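## Task

Set the green block, and no other object, onto the white saucer; the saucer must end up resting flat on the table and not upside down.

## Robot and tools

Robot: two arms, left_arm and right_arm, each ending in a two-finger gripper. Measured base placements in the scene frame: left_arm at (-0.040, +0.304, 0) m with quat_wxyz (+1.000, 0, 0, -0.003); right_arm at (-0.019, -0.333, 0) m with quat_wxyz (+1.000, 0, 0, -0.014). Both bases are yawed only slightly. A camera stand sits behind the arms. Loose objects may occasionally get a small push from outside.

Frames: the scene frame has its origin at table-top height, halfway between the nominal bases, with +z up, +x out over the table and +y toward left_arm. Left and right in the images need not match the arm names. Each arm reports its hand pose, velocities, targets and wrist-camera pose in its own base frame, and its offsets use its own base axes, with rotations made about the Hand target position. Fixed cameras and the table use the scene frame. A gripper's fingers point along its +z axis and close along its y axis; end_effector_position is the spot between the pads, roughly 1 cm behind the tips. Reported poses can be off by a few centimetres, more at long reach.

execute_actions(actions, cameras): actions is a list of actions; each action is a table of up to 15 rows, one row per 1/30 s step, and a shorter table repeats its final row to fill 15 steps. Each row is a single list of 14 numbers in [-1, 1] covering both arms: left_arm dx, dy, dz, rx, ry, rz, opening, then right_arm in the same order. dx to rz are offsets, not poses, measured from that arm's Hand target as it stood when the action began; every row is measured from that same start, not from the row before, and each new action or call starts from the updated Hand target, so sending the same offset twice moves twice as far. Scale: 1.0 equals 0.6 m for dx, dy, dz and 180 degrees for rx, ry, rz, which together form one rotation vector. Translations longer than 1.0 are shortened. opening is absolute: +1 fully open (0.094 m), -1 closed. Sending all six pose numbers as 0 re-requests the current Hand target. A 0 for opening is itself a command (half open), so to keep a gripper as it is, repeat its current opening. cameras: list of names, ["all"], or []; an empty actions list returns all images plus the scene number and task.

move(target, speed, blend, opening_speed, grip_force, blocking, cameras): target is one 14-number row as above, or a list of up to 15 such rows; every row is an offset from the same starting Hand targets, not from the previous row. The grippers travel straight lines, all finishing together, lasting at least 0.5 s and at most 10 s in total. speed is m/s, 0.002 to 2.9 (default 0.25), one value or one per target; turning is capped at twice that in rad/s. blend (m) rounds corners at intermediate targets; 0 stops at each. opening_speed (per second on the -1..+1 scale, at least 0.2) makes the fingers change gradually. grip_force is a per-pad force cap in newtons, 10 to 50, one value or one per arm; it persists, and low values close slowly. blocking=false returns after about 0.5 s while the motion continues. Paths do not avoid obstacles or the other arm; faster moves overshoot more and hit harder. The result adds a move: line saying done, off_target, moving, held or fault, and limits such as paced (pose clipped) or held (steps withheld).

wait(seconds 0 to 10) lets time pass, returning early if a move finishes. stop brakes a running move. zoom_image(camera, region [x0, y0, x1, y1] in pixels, at most 504 by 504) enlarges part of the latest image. finished_scene(scene 1 or 2) ends the scene permanently; the goal must hold with the robot let go.

Cameras: cam_head_left, cam_head_right, cam_left_wrist, cam_right_wrist, each 896x504.

Results: end_effector_position and end_effector_quat_wxyz per arm; Hand target (the last commanded pose after clipping, from which the next offsets count); Tool commands; grip_measured (finger opening on the command scale, reading up to 2.5 mm wide when empty and about 3 mm narrower than a firmly squeezed part); grip_effort_nm (gripper motor effort, negative when closing, not a pad force); Joint positions, whose last value per arm is the opening in metres; joint velocities, possibly shown as within noise; joint torques; motor temperatures. Orientation commands are clipped to 40 degrees from the measured orientation each step. A gripper may settle a few cm short of its target because of friction or weight; send the remaining gap as a new offset. Joint ranges (rad): waist -2.618 to 3.054, shoulder 0 to 3.142, elbow 0 to 3.142, wrist pitch and yaw -1.571 to 1.571, wrist roll -2.094 to 2.094.

Avoid: dropping or flinging objects, knocking anything off the table, fast impacts on the table or fixtures, the two arms or grippers touching or one gripping the other's fingers, the wrist-camera cable rubbing things, and paths passing near an arm's own base. To release a push, command the target back past the gripper. To let go, command an opening well above grip_measured. Keep motors cool: holding loads, stretched arms and unreachable targets heat them; MOTOR HOT appears at 75 °C, at 90 °C the arm folds and stops working, and at 100 °C it collapses.

Each tool is called after "Request:" as name(argument=value, ...), one argument or row to a line, values as JSON.

## Session

Request:
execute_actions(
  actions=[],
)

Scene clock: 0.00 s.
left_arm: end_effector_position=(+0.4011, -0.0188, +0.1134) grip_measured=+1.000 grip_effort_nm=n/a end_effector_quat_wxyz=(+0.601, -0.022, +0.799, +0.014) | right_arm: end_effector_position=(+0.4128, +0.0134, +0.1070) grip_measured=+0.607 grip_effort_nm=n/a end_effector_quat_wxyz=(+0.582, -0.016, +0.812, +0.034)
Joint positions: left_arm=[-0.124 1.521 0.373 0.862 -0.166 -0.053 0.094] | right_arm=[-0.004 1.557 0.43 0.801 -0.078 0.013 0.076]
Joint velocities: within noise
Joint torques (N m): no reading
Motor temperatures (°C): left_arm=[18 22 23 27 16 18 17] | right_arm=[16 18 28 19 14 16 21]
Heat: left arm: 27 °C; right arm: 28 °C.
Hand target: left_arm +0.4014, -0.0187, +0.1138; +0.599, -0.022, +0.800, +0.014 | right_arm +0.4129, +0.0135, +0.1070; +0.581, -0.016, +0.813, +0.034
Tool commands: left_gripper/opening=+1.0 right_gripper/opening=+0.607184

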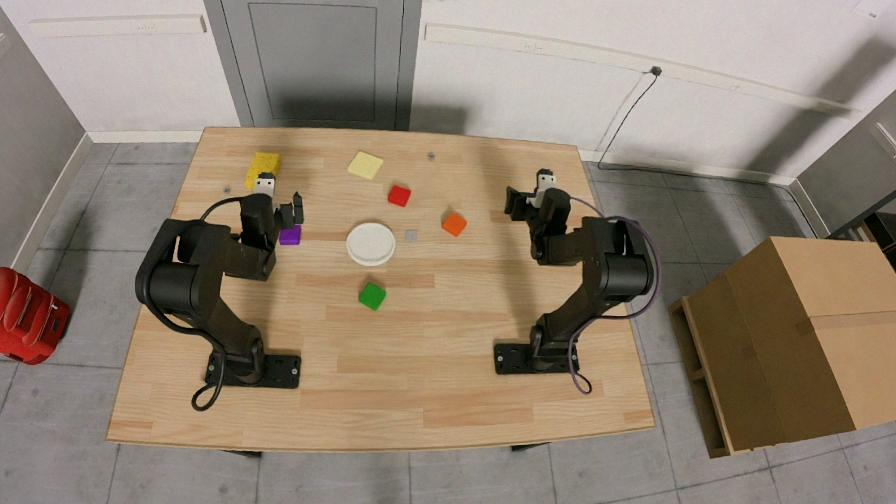

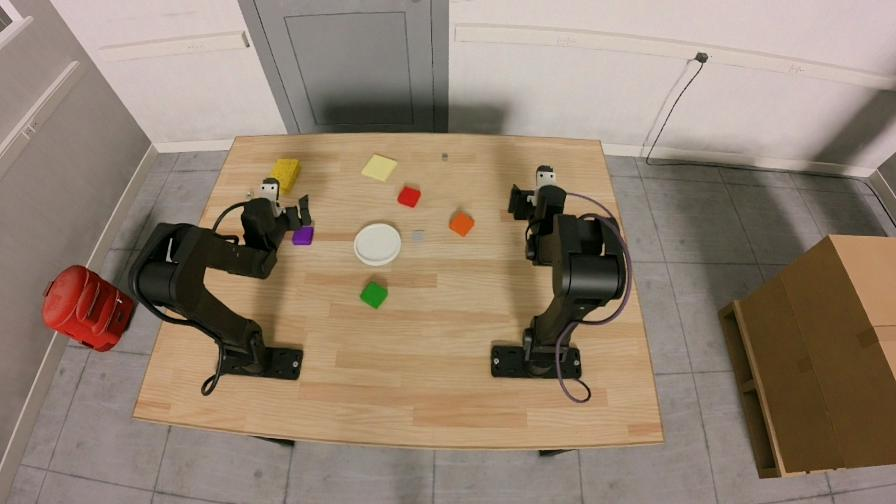

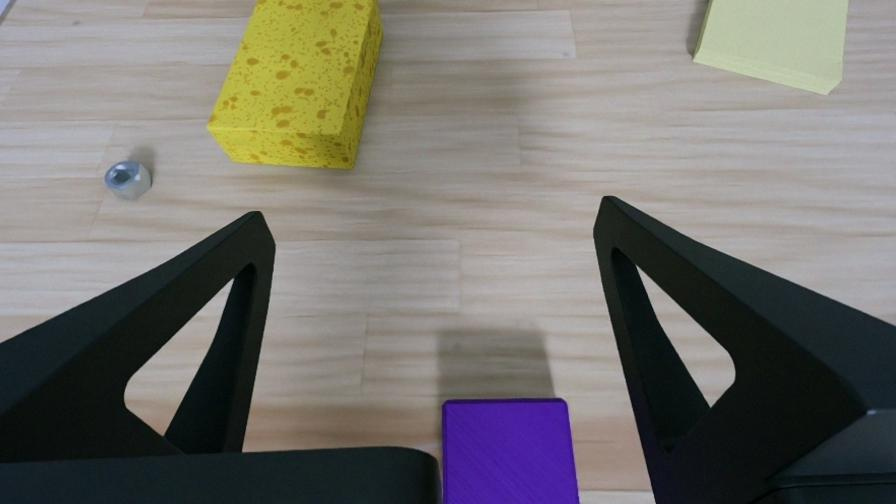

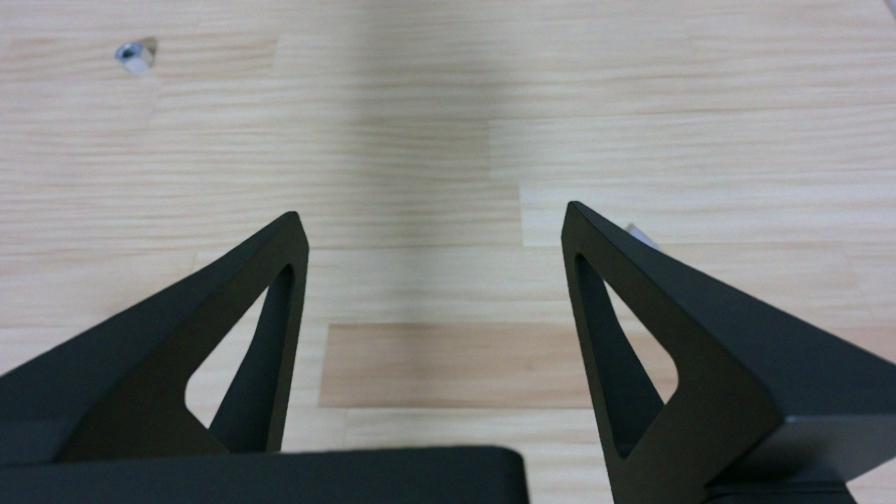

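Request:
zoom_image(
  camera="cam_head_left",
  region=[310, 200, 470, 320],
)

Request:
zoom_image(
  camera="cam_head_right",
  region=[310, 200, 470, 320],
)

Scaled by 3.150 from the camera's 896x504 image, which has a finer 1280x720 frame.

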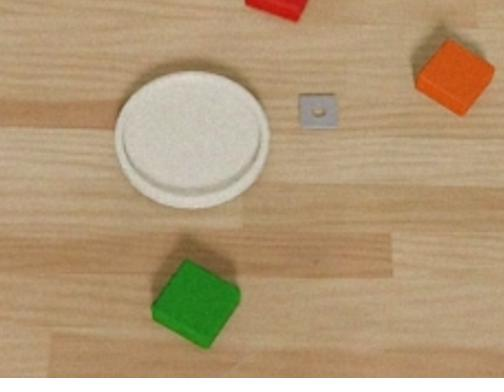

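Scaled by 3.150 from the camera's 896x504 image, which has a finer 1280x720 frame.

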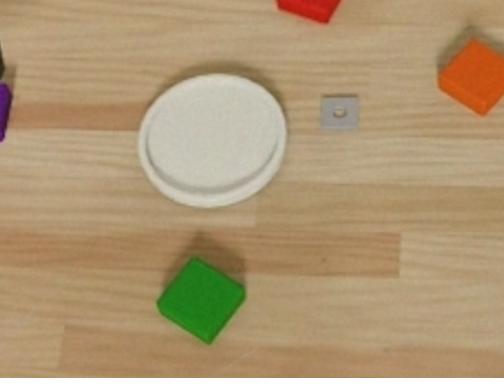

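Request:
move(
  target=[-0.369, -0.402, 0.110, 0.0782, 0.3206, -0.1674, 1.0, 0,0,0,0,0,0,0.607],
  speed=0.4,
  cameras=["cam_head_left", "cam_head_right", "cam_left_wrist"],
)

Scene clock: 128.77 s.
left_arm: end_effector_position=(+0.1796, -0.2562, +0.1754) grip_measured=+1.000 grip_effort_nm=-0.01 end_effector_quat_wxyz=(+0.127, +0.260, +0.957, -0.031) | right_arm: end_effector_position=(+0.4128, +0.0134, +0.1070) grip_measured=+0.607 grip_effort_nm=0.03 end_effector_quat_wxyz=(+0.582, -0.016, +0.812, +0.034)
Joint positions: left_arm=[-1.039 1.518 1.42 -1.245 -0.132 -0.494 0.094] | right_arm=[-0.004 1.557 0.43 0.801 -0.078 0.013 0.076]
Joint torques (N m): left_arm=[-0.27 -4.27 9.59 0.78 -0.01 -0.14] | right_arm=[0.01 -5.01 5.68 1.74 -0.01 0.01]
Motor temperatures (°C): left_arm=[18 24 23 32 16 17 16] | right_arm=[15 20 28 25 14 16 20]
Heat: left arm: 32 °C; right arm: 28 °C.
Hand target: left_arm +0.1801, -0.2599, +0.1798; +0.126, +0.257, +0.958, -0.034 | right_arm +0.4129, +0.0135, +0.1070; +0.581, -0.016, +0.813, +0.034
Off the commanded pose: left_arm 0.006 m, 0 deg | right_arm 0.000 m, 0 deg.
move: done
Images, in order (width x height): cam_head_left 896x504, cam_head_right 896x504, cam_left_wrist 896x504.

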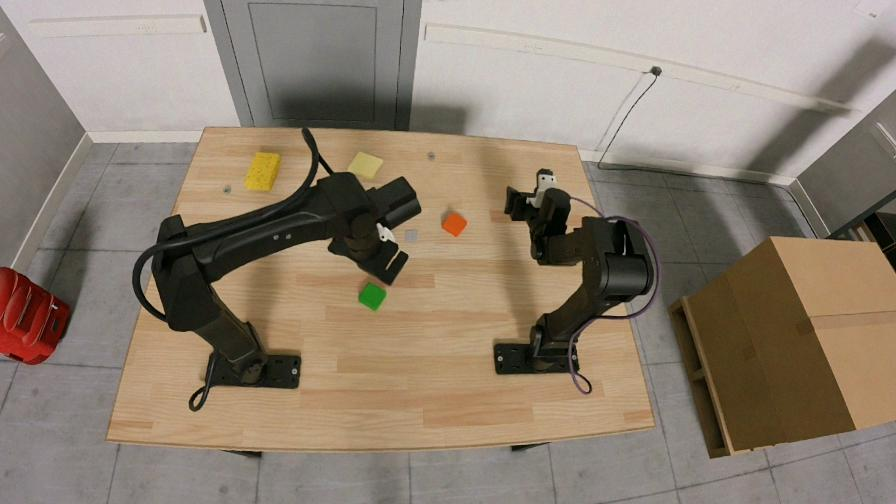

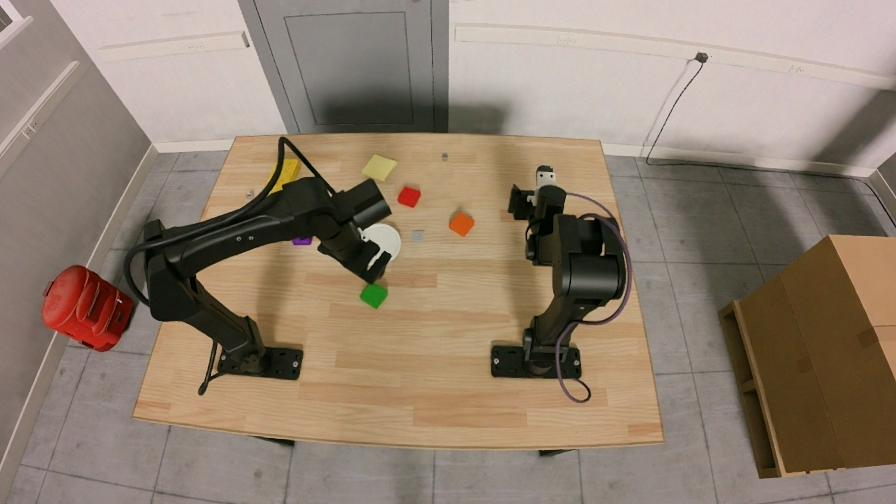

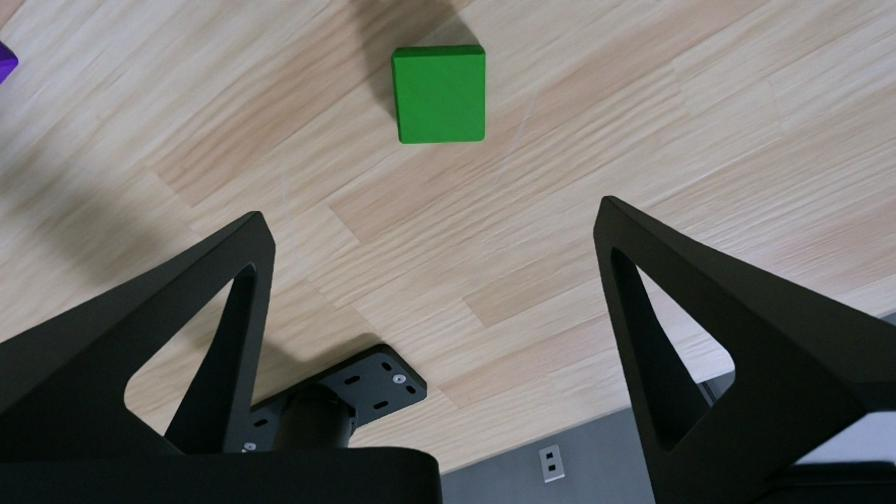

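Request:
move(
  target=[0,0,-0.15,0,0,0,1.0, 0,0,0,0,0,0,0.607],
  speed=0.3,
  cameras=["cam_head_right", "cam_left_wrist"],
)

Scene clock: 199.70 s.
left_arm: end_effector_position=(+0.1817, -0.2607, +0.0953) grip_measured=+1.000 grip_effort_nm=-0.01 end_effector_quat_wxyz=(+0.131, +0.258, +0.956, -0.037) | right_arm: end_effector_position=(+0.4128, +0.0134, +0.1070) grip_measured=+0.607 grip_effort_nm=0.02 end_effector_quat_wxyz=(+0.582, -0.016, +0.812, +0.034)
Joint positions: left_arm=[-1.039 1.531 1.111 -0.91 -0.129 -0.495 0.094] | right_arm=[-0.004 1.557 0.43 0.801 -0.078 0.013 0.076]
Joint torques (N m): left_arm=[-0.32 -5.01 6.09 1.15 -0.08 -0.11] | right_arm=[-0.01 -5 5.68 1.74 -0.01 0]
Motor temperatures (°C): left_arm=[18 23 28 26 16 17 16] | right_arm=[15 20 27 26 14 15 19]
Heat: left arm: 28 °C; right arm: 27 °C.
Hand target: left_arm +0.1801, -0.2600, +0.0899; +0.126, +0.257, +0.958, -0.034 | right_arm +0.4129, +0.0135, +0.1070; +0.581, -0.016, +0.813, +0.034
Off the commanded pose: left_arm 0.006 m, 1 deg | right_arm 0.000 m, 0 deg.
move: done
Images, in order (width x height): cam_head_right 896x504, cam_left_wrist 896x504.

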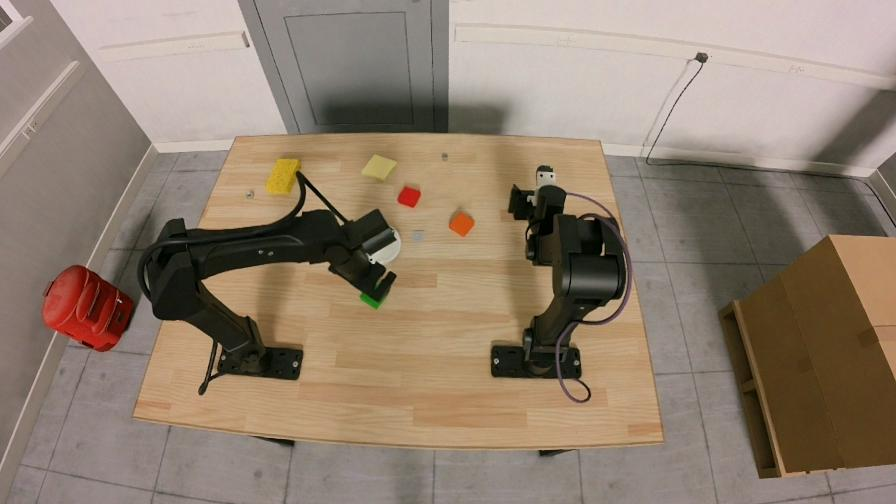

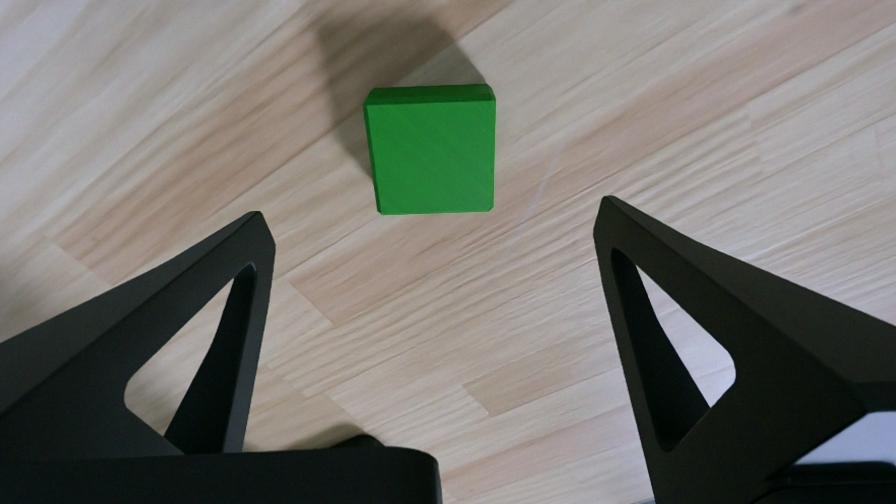

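Request:
move(
  target=[-0.0058,0.0093,-0.09,0,0,0.0078,1.0, 0,0,0,0,0,0,0.607],
  speed=0.2,
  cameras=["cam_head_right", "cam_left_wrist"],
)

Scene clock: 239.27 s.
left_arm: end_effector_position=(+0.1787, -0.2557, +0.0412) grip_measured=+1.000 grip_effort_nm=-0.01 end_effector_quat_wxyz=(+0.129, +0.245, +0.960, -0.038) | right_arm: end_effector_position=(+0.4128, +0.0134, +0.1070) grip_measured=+0.607 grip_effort_nm=0.03 end_effector_quat_wxyz=(+0.582, -0.016, +0.812, +0.034)
Joint positions: left_arm=[-1.039 1.573 0.928 -0.688 -0.129 -0.523 0.094] | right_arm=[-0.004 1.557 0.43 0.801 -0.078 0.013 0.076]
Joint torques (N m): left_arm=[-0.54 -4.78 5.61 1.04 -0.12 -0.13] | right_arm=[-0.01 -5.01 5.68 1.74 -0.01 0.01]
Heat: left arm: 25 °C; right arm: 27 °C.
Hand target: left_arm +0.1765, -0.2543, +0.0358; +0.127, +0.245, +0.961, -0.032 | right_arm +0.4129, +0.0135, +0.1070; +0.581, -0.016, +0.813, +0.034
Off the commanded pose: left_arm 0.006 m, 1 deg | right_arm 0.000 m, 0 deg.
move: done
Images, in order (width x height): cam_head_right 896x504, cam_left_wrist 896x504.

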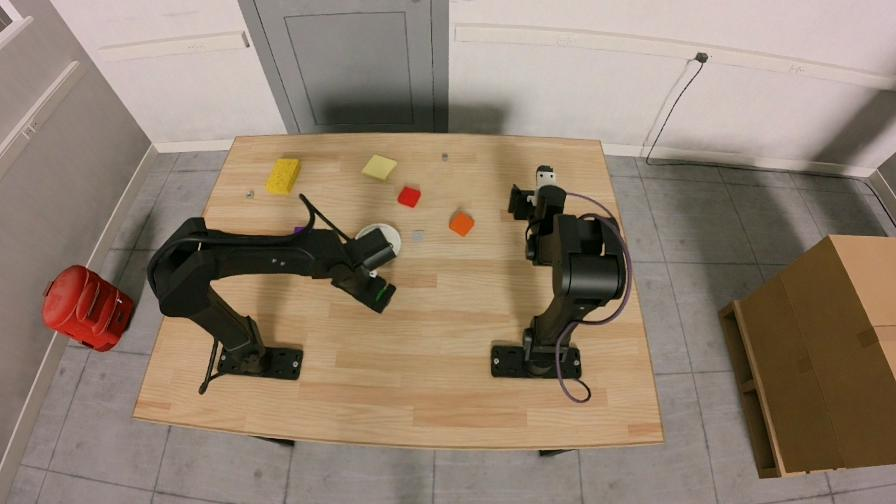

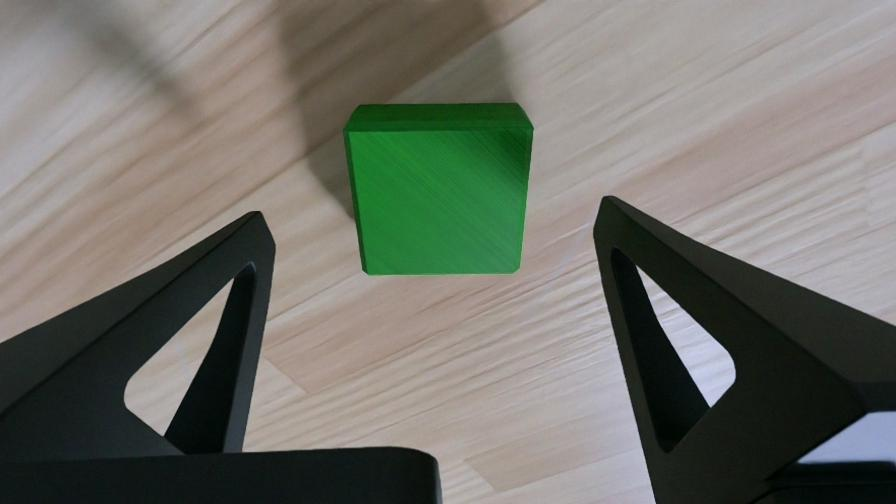

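Request:
move(
  target=[
    [-0.0052,0.001,-0.0387,0,0,0,1.0, 0,0,0,0,0,0,0.607],
    [-0.0052,0.001,-0.0387,0,0,0,-0.15, 0,0,0,0,0,0,0.607],
  ],
  speed=0.12,
  opening_speed=1.2,
  cameras=["cam_head_right", "cam_left_wrist"],
)

Scene clock: 274.77 s.
left_arm: end_effector_position=(+0.1774, -0.2581, +0.0213) grip_measured=+0.041 grip_effort_nm=-1.03 end_effector_quat_wxyz=(+0.133, +0.243, +0.960, -0.043) | right_arm: end_effector_position=(+0.4128, +0.0134, +0.1070) grip_measured=+0.607 grip_effort_nm=0.03 end_effector_quat_wxyz=(+0.582, -0.016, +0.812, +0.034)
Joint positions: left_arm=[-1.046 1.605 0.87 -0.587 -0.129 -0.533 0.049] | right_arm=[-0.004 1.557 0.43 0.801 -0.078 0.013 0.076]
Joint torques (N m): left_arm=[-0.87 -4.45 5.05 1.08 -0.11 -0.12] | right_arm=[-0.01 -5.03 5.68 1.73 -0.01 0.01]
Heat: left arm: 25 °C; right arm: 27 °C.
Hand target: left_arm +0.1734, -0.2538, +0.0126; +0.127, +0.245, +0.961, -0.033 | right_arm +0.4129, +0.0135, +0.1070; +0.581, -0.016, +0.813, +0.034
Off the commanded pose: left_arm 0.011 m, 1 deg | right_arm 0.000 m, 0 deg.
move: off_target (left_arm)
Images, in order (width x height): cam_head_right 896x504, cam_left_wrist 896x504.

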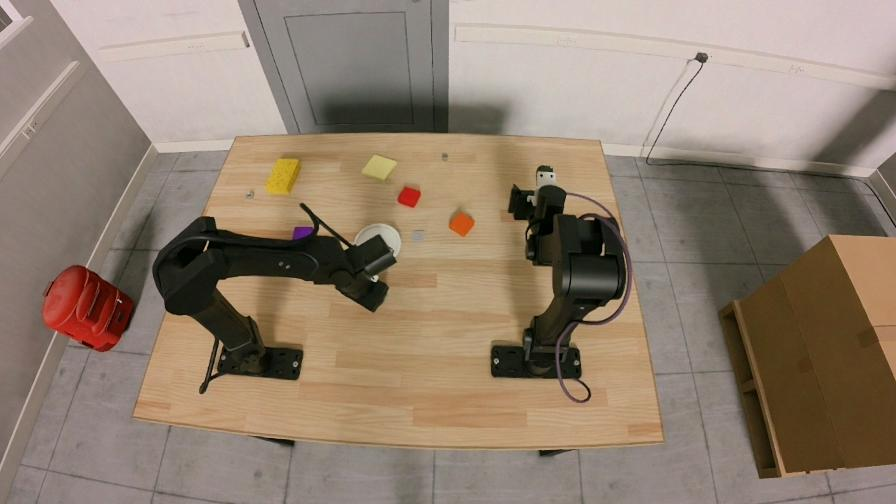

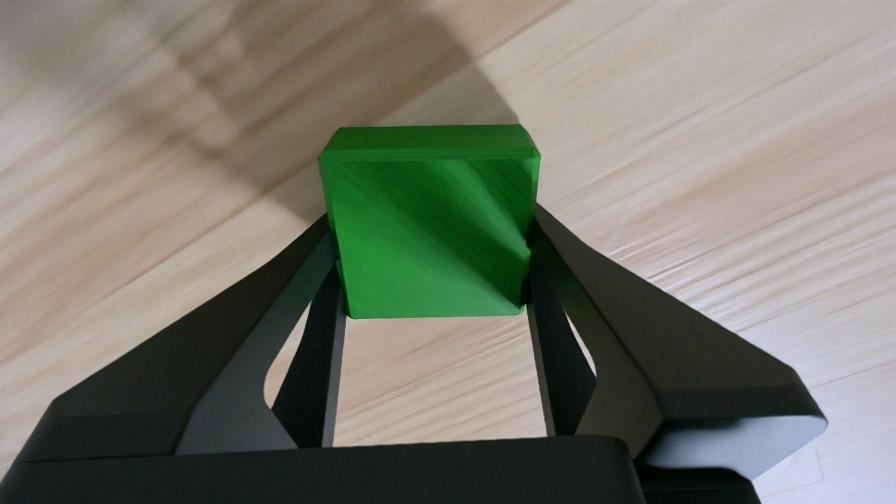

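Request:
move(
  target=[
    [0,0,0.09,0,0,0,-0.15, 0,0,0,0,0,0,0.607],
    [0.267,0.0088,0.179,0,0,0,-0.15, 0,0,0,0,0,0,0.607],
  ],
  speed=0.2,
  blend=[0.03, 0],
  cameras=["cam_head_left", "cam_head_right", "cam_left_wrist"],
)

Scene clock: 336.13 s.
left_arm: end_effector_position=(+0.3306, -0.2441, +0.1182) grip_measured=+0.040 grip_effort_nm=-1.04 end_effector_quat_wxyz=(+0.128, +0.243, +0.961, -0.029) | right_arm: end_effector_position=(+0.4128, +0.0134, +0.1070) grip_measured=+0.607 grip_effort_nm=0.03 end_effector_quat_wxyz=(+0.582, -0.016, +0.812, +0.034)
Joint positions: left_arm=[-0.66 1.859 1.573 -1.026 -0.049 -0.158 0.049] | right_arm=[-0.004 1.557 0.43 0.801 -0.078 0.013 0.076]
Joint torques (N m): left_arm=[-0.23 -7.13 9.77 0.93 0.06 -0.04] | right_arm=[0.01 -5.01 5.68 1.73 -0.01 0.01]
Heat: left arm: 24 °C; right arm: 27 °C.
Hand target: left_arm +0.3335, -0.2486, +0.1199; +0.127, +0.245, +0.961, -0.033 | right_arm +0.4129, +0.0135, +0.1070; +0.581, -0.016, +0.813, +0.034
Off the commanded pose: left_arm 0.006 m, 0 deg | right_arm 0.000 m, 0 deg.
move: done; blend cut to 0.0269 m at target 1
Images, in order (width x height): cam_head_left 896x504, cam_head_right 896x504, cam_left_wrist 896x504.

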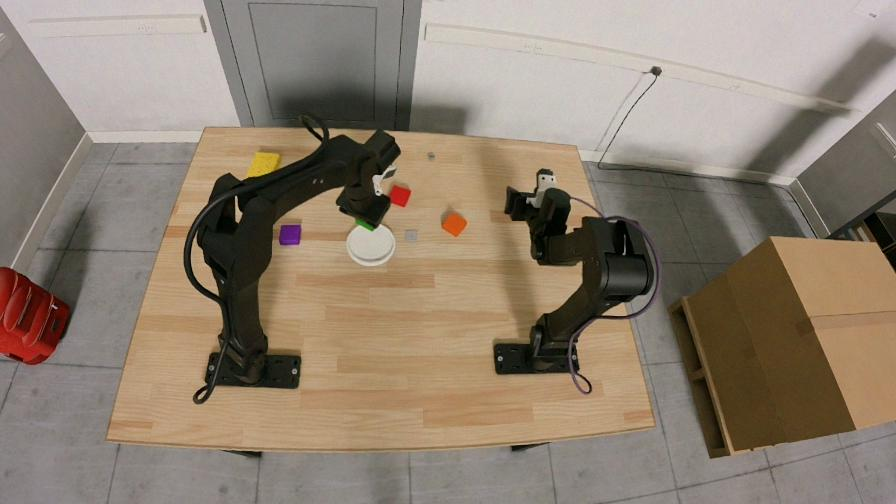

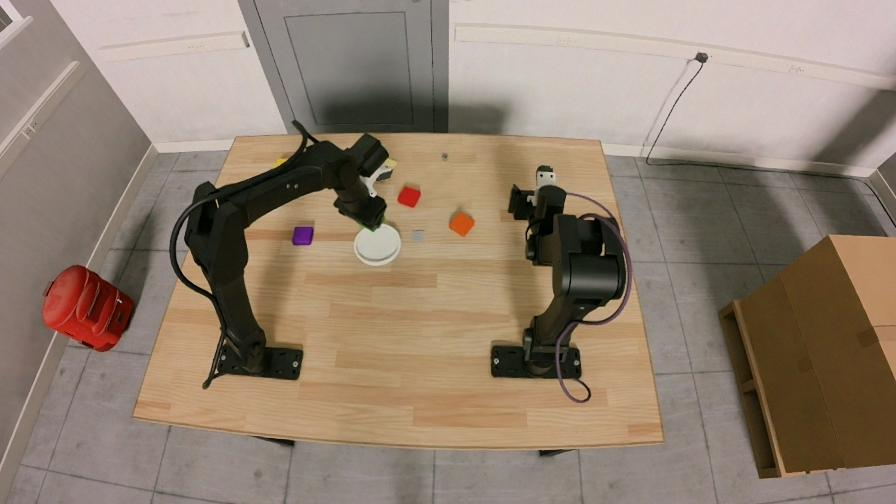

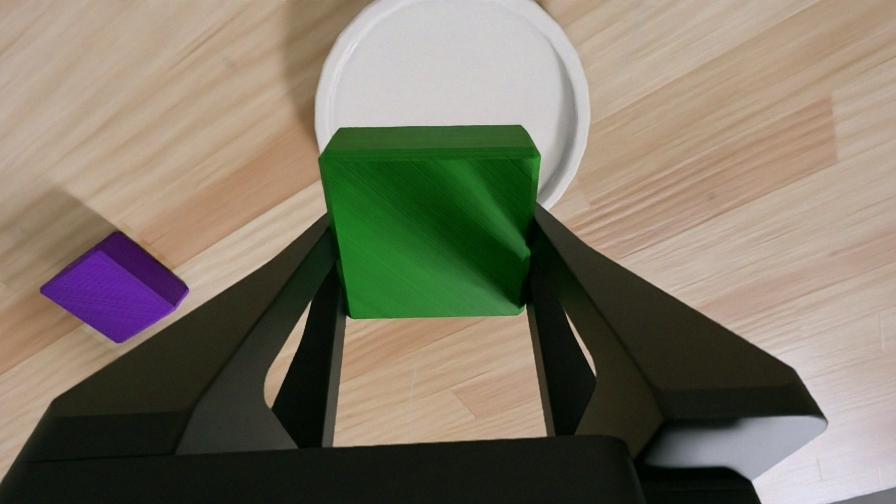

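Request:
move(
  target=[
    [-0.0025,-0.0043,-0.12,0,0,0,-0.15, 0,0,0,0,0,0,0.607],
    [-0.0025,-0.0043,-0.158,0,0,0,-0.15, 0,0,0,0,0,0,0.607],
  ],
  speed=[0.15, 0.05],
  blend=[0.005, 0],
  cameras=["cam_head_left", "cam_head_right", "cam_left_wrist"],
)

Scene clock: 372.73 s.
left_arm: end_effector_position=(+0.3370, -0.2490, +0.0352) grip_measured=+0.040 grip_effort_nm=-1.04 end_effector_quat_wxyz=(+0.136, +0.243, +0.960, -0.032) | right_arm: end_effector_position=(+0.4128, +0.0134, +0.1070) grip_measured=+0.607 grip_effort_nm=0.02 end_effector_quat_wxyz=(+0.582, -0.016, +0.812, +0.034)
Joint positions: left_arm=[-0.66 1.938 1.337 -0.694 -0.049 -0.158 0.049] | right_arm=[-0.004 1.557 0.43 0.801 -0.078 0.013 0.076]
Joint torques (N m): left_arm=[-0.69 -7.51 5.67 1.16 0.07 -0.11] | right_arm=[0.01 -5.01 5.67 1.73 0 0.01]
Heat: left arm: 26 °C; right arm: 27 °C.
Hand target: left_arm +0.3321, -0.2512, +0.0252; +0.127, +0.245, +0.961, -0.033 | right_arm +0.4129, +0.0135, +0.1070; +0.581, -0.016, +0.813, +0.034
Off the commanded pose: left_arm 0.011 m, 1 deg | right_arm 0.000 m, 0 deg.
move: off_target (left_arm)
Images, in order (width x height): cam_head_left 896x504, cam_head_right 896x504, cam_left_wrist 896x504.

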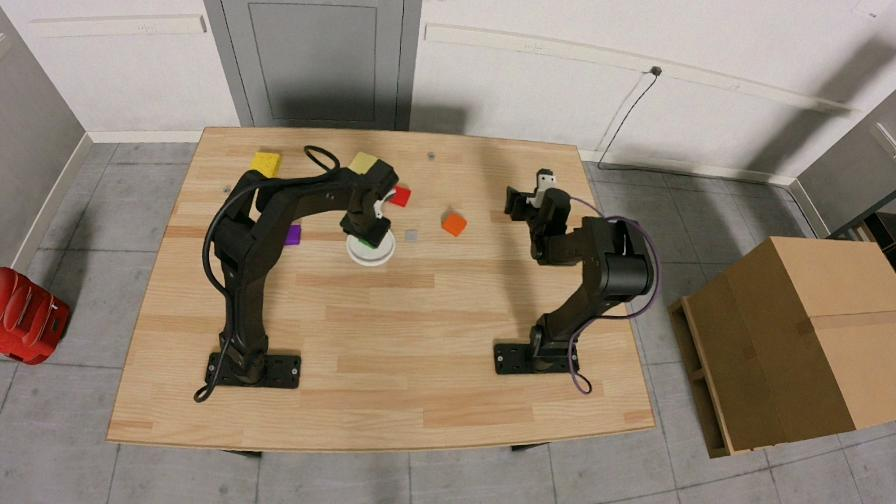

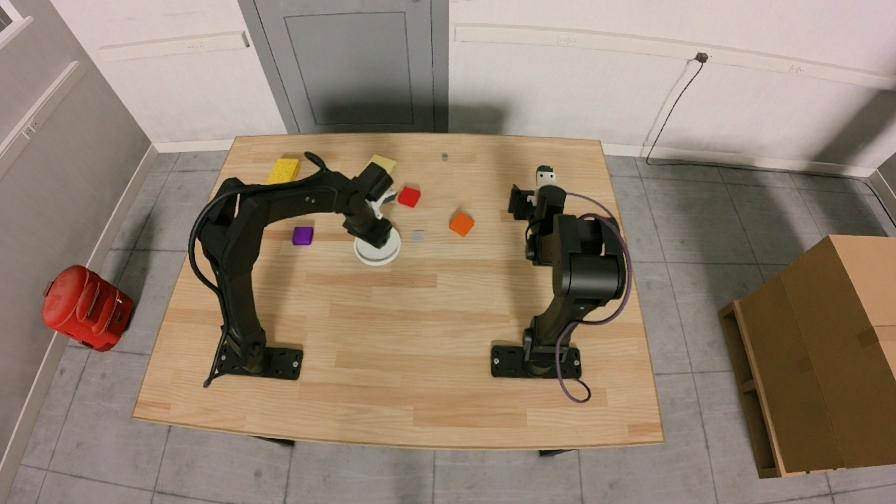

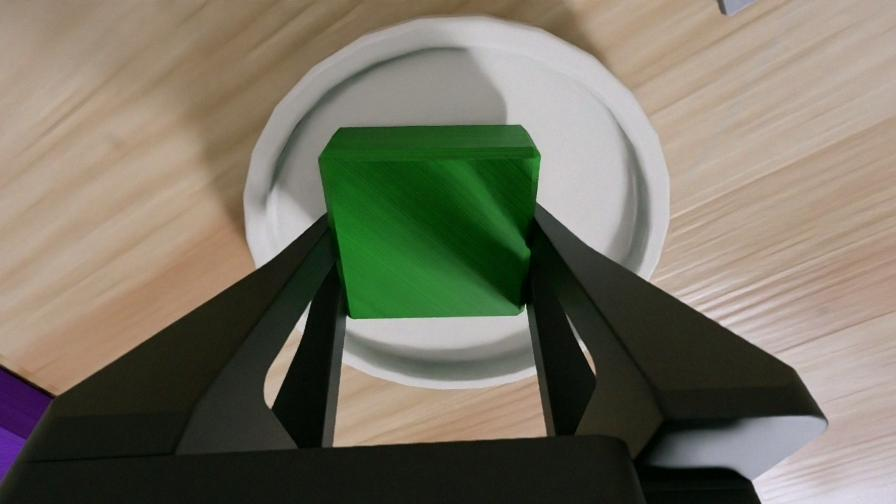

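Request:
move(
  target=[-0.0188,-0.0035,0.002,0,0,0,-0.15, 0,0,0,0,0,0,0.607],
  speed=0.05,
  cameras=["cam_left_wrist"],
)

Scene clock: 428.77 s.
left_arm: end_effector_position=(+0.3311, -0.2536, +0.0317) grip_measured=+0.040 grip_effort_nm=-1.04 end_effector_quat_wxyz=(+0.136, +0.241, +0.960, -0.034) | right_arm: end_effector_position=(+0.4128, +0.0134, +0.1070) grip_measured=+0.607 grip_effort_nm=0.02 end_effector_quat_wxyz=(+0.582, -0.016, +0.812, +0.034)
Joint positions: left_arm=[-0.678 1.936 1.319 -0.678 -0.05 -0.179 0.049] | right_arm=[-0.004 1.557 0.43 0.801 -0.078 0.013 0.076]
Joint torques (N m): left_arm=[-1.14 -9.28 4.45 1.05 -0.02 -0.17] | right_arm=[-0.01 -5 5.67 1.74 -0.01 0.01]
Heat: left arm: 26 °C; right arm: 26 °C.
Hand target: left_arm +0.3208, -0.2533, +0.0264; +0.127, +0.245, +0.961, -0.033 | right_arm +0.4129, +0.0135, +0.1070; +0.581, -0.016, +0.813, +0.034
Off the commanded pose: left_arm 0.012 m, 1 deg | right_arm 0.000 m, 0 deg.
move: off_target (left_arm)
Images, in order (width x height): cam_left_wrist 896x504.

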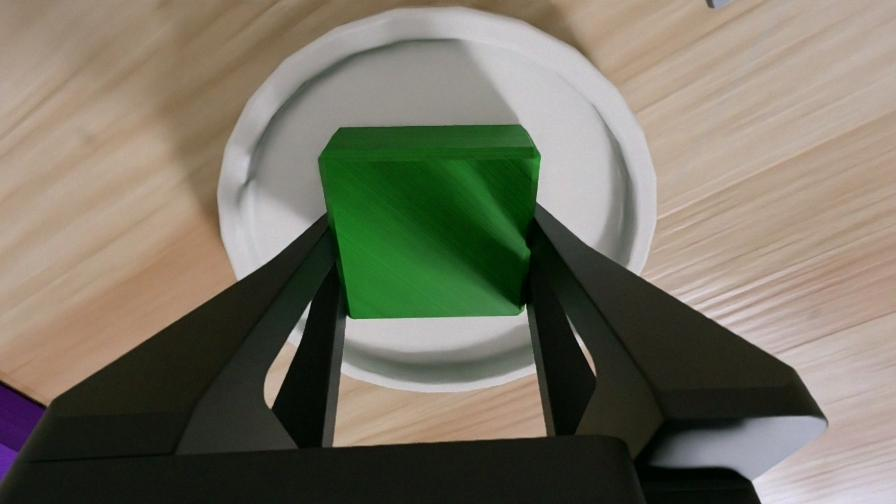

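Request:
move(
  target=[-0.0125,0.0085,-0.009,0,0,0,-0.15, 0,0,0,0,0,0,0.607],
  speed=0.05,
  cameras=["cam_left_wrist"],
)

Scene clock: 453.83 s.
left_arm: end_effector_position=(+0.3305, -0.2533, +0.0320) grip_measured=+0.040 grip_effort_nm=-1.04 end_effector_quat_wxyz=(+0.152, +0.240, +0.958, -0.040) | right_arm: end_effector_position=(+0.4128, +0.0134, +0.1070) grip_measured=+0.607 grip_effort_nm=0.03 end_effector_quat_wxyz=(+0.582, -0.016, +0.812, +0.034)
Joint positions: left_arm=[-0.68 1.908 1.271 -0.624 -0.054 -0.18 0.049] | right_arm=[-0.004 1.557 0.43 0.801 -0.078 0.013 0.076]
Joint torques (N m): left_arm=[-1.11 -8.64 4.15 0.86 0.02 -0.13] | right_arm=[0.01 -5.03 5.68 1.73 -0.01 0.01]
Motor temperatures (°C): left_arm=[17 28 24 22 15 16 19] | right_arm=[15 19 26 26 14 15 18]
Heat: left arm: 28 °C; right arm: 26 °C.
Hand target: left_arm +0.3133, -0.2482, +0.0210; +0.127, +0.245, +0.961, -0.033 | right_arm +0.4129, +0.0135, +0.1070; +0.581, -0.016, +0.813, +0.034
Off the commanded pose: left_arm 0.021 m, 3 deg | right_arm 0.000 m, 0 deg.
move: off_target (left_arm)
Images, in order (width x height): cam_left_wrist 896x504.

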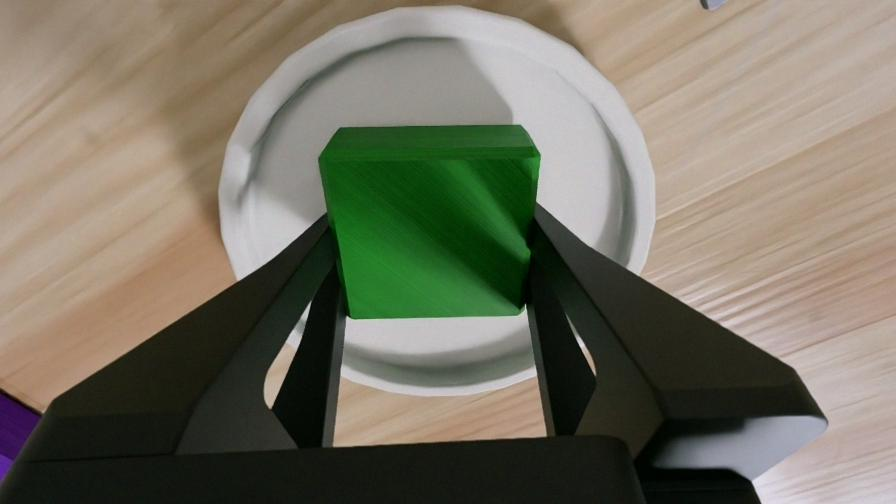

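Request:
zoom_image(
  camera="cam_left_wrist",
  region=[210, 0, 660, 250],
)

Scaled by 1.120 from the camera's 896x504 image, which has a finer 1280x720 frame.

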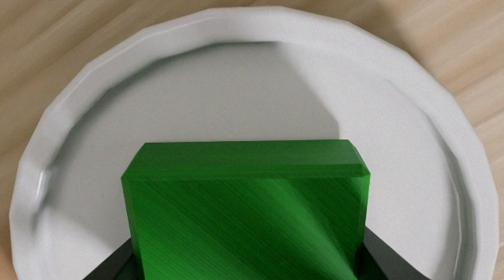

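Request:
move(
  target=[
    [0.0233,-0.0067,0.0195,0.0042,0.0072,0,-0.15, 0,0,0,0,0,0,0.607],
    [0.0185,-0.0050,0.0095,0.0042,0.0072,0,-0.15, 0,0,0,0,0,0,0.607],
    [0.0185,-0.0050,0.0095,0.0042,0.0072,0,0.35, 0,0,0,0,0,0,0.607],
  ],
  speed=0.06,
  opening_speed=1.0,
  cameras=["cam_head_right", "cam_left_wrist"],
)

Scene clock: 496.97 s.
left_arm: end_effector_position=(+0.3241, -0.2494, +0.0331) grip_measured=+0.349 grip_effort_nm=0.07 end_effector_quat_wxyz=(+0.119, +0.245, +0.962, -0.028) | right_arm: end_effector_position=(+0.4128, +0.0134, +0.1070) grip_measured=+0.607 grip_effort_nm=0.03 end_effector_quat_wxyz=(+0.582, -0.016, +0.812, +0.034)
Joint positions: left_arm=[-0.68 1.933 1.332 -0.729 -0.049 -0.175 0.063] | right_arm=[-0.004 1.557 0.43 0.801 -0.078 0.013 0.076]
Joint torques (N m): left_arm=[-0.02 -7.34 6.86 1.1 0.1 -0.03] | right_arm=[-0.01 -5.01 5.67 1.74 -0.01 0.01]
Heat: left arm: 29 °C; right arm: 26 °C.
Hand target: left_arm +0.3244, -0.2511, +0.0266; +0.114, +0.245, +0.962, -0.029 | right_arm +0.4129, +0.0135, +0.1070; +0.581, -0.016, +0.813, +0.034
Off the commanded pose: left_arm 0.007 m, 1 deg | right_arm 0.000 m, 0 deg.
move: done
Images, in order (width x height): cam_head_right 896x504, cam_left_wrist 896x504.

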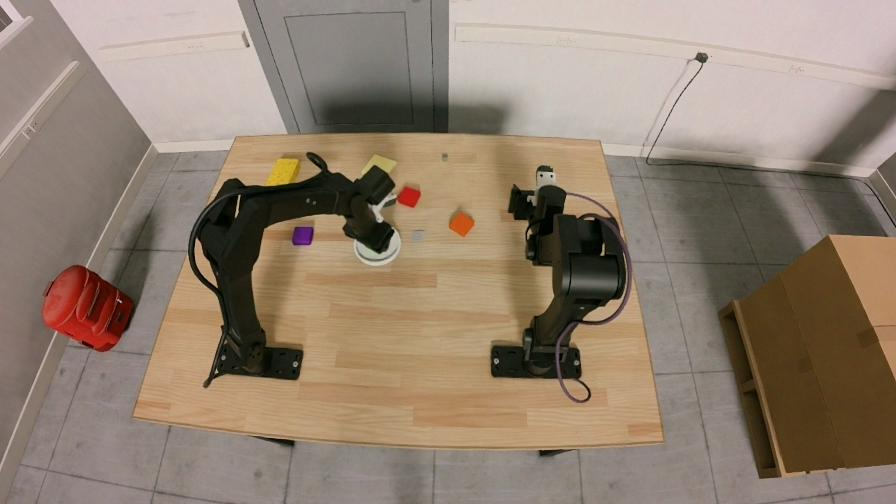

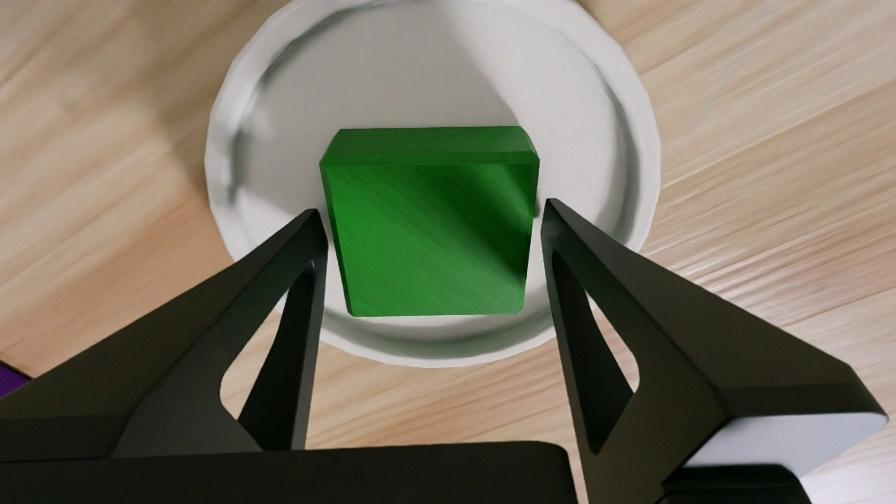

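Request:
move(
  target=[
    [0,0,0.05,0,0,0,0.4, 0,0,0,0,0,0,0.607],
    [-0.1,0.1,0.2,0,0,0,0.4, 0,0,0,0,0,0,0.607],
  ],
  speed=[0.1, 0.25],
  blend=[0.01, 0],
  cameras=["cam_head_left", "cam_head_right", "cam_left_wrist"],
)

Scene clock: 506.10 s.
left_arm: end_effector_position=(+0.2693, -0.1955, +0.1489) grip_measured=+0.399 grip_effort_nm=0.07 end_effector_quat_wxyz=(+0.124, +0.246, +0.961, -0.029) | right_arm: end_effector_position=(+0.4128, +0.0134, +0.1070) grip_measured=+0.607 grip_effort_nm=0.03 end_effector_quat_wxyz=(+0.582, -0.016, +0.812, +0.034)
Joint positions: left_arm=[-0.655 1.565 1.36 -1.115 -0.044 -0.147 0.066] | right_arm=[-0.004 1.557 0.43 0.801 -0.078 0.013 0.076]
Joint torques (N m): left_arm=[0.46 -6.35 6.06 0.92 0.07 -0.02] | right_arm=[0.01 -5.01 5.68 1.74 -0.01 0.01]
Heat: left arm: 28 °C; right arm: 27 °C.
Hand target: left_arm +0.2645, -0.1910, +0.1468; +0.114, +0.245, +0.962, -0.029 | right_arm +0.4129, +0.0135, +0.1070; +0.581, -0.016, +0.813, +0.034
Off the commanded pose: left_arm 0.007 m, 1 deg | right_arm 0.000 m, 0 deg.
move: done
Images, in order (width x height): cam_head_left 896x504, cam_head_right 896x504, cam_left_wrist 896x504.

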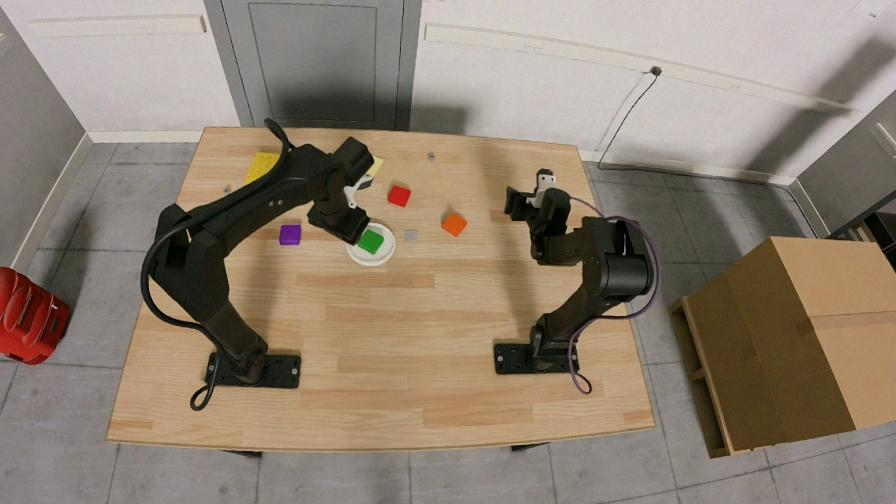

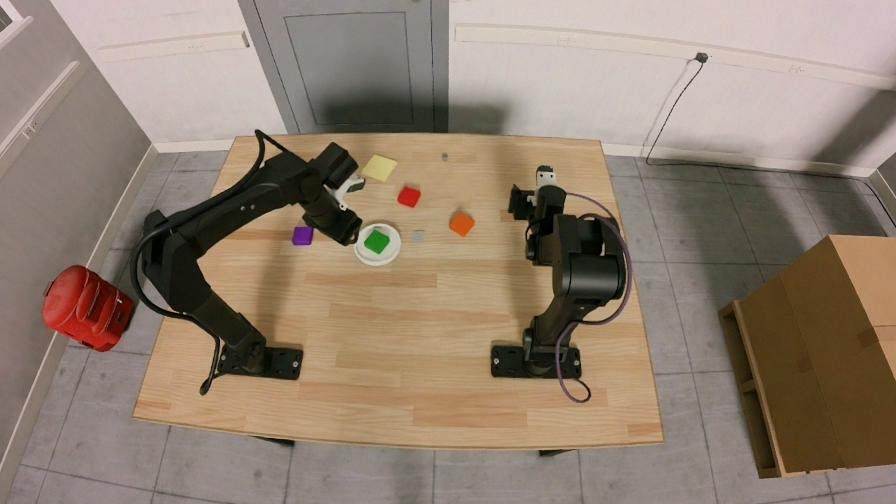

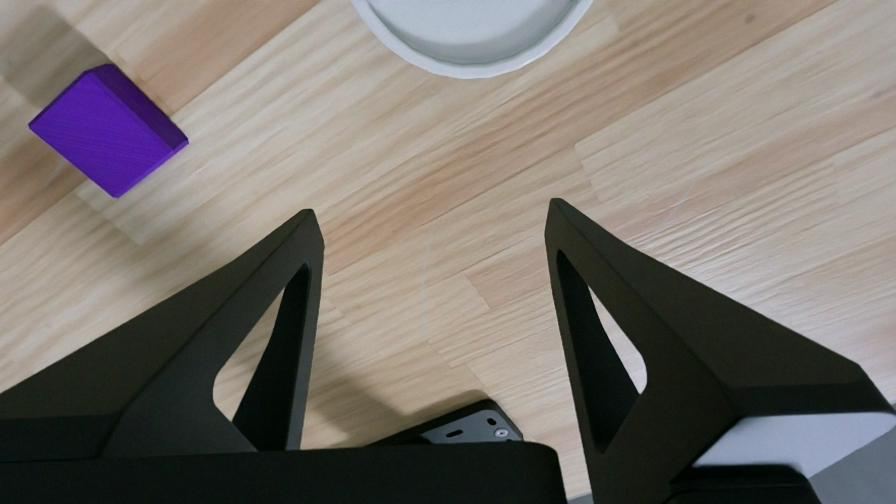

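Request:
finished_scene(
  scene=1,
)

The scene is finished: the task was done.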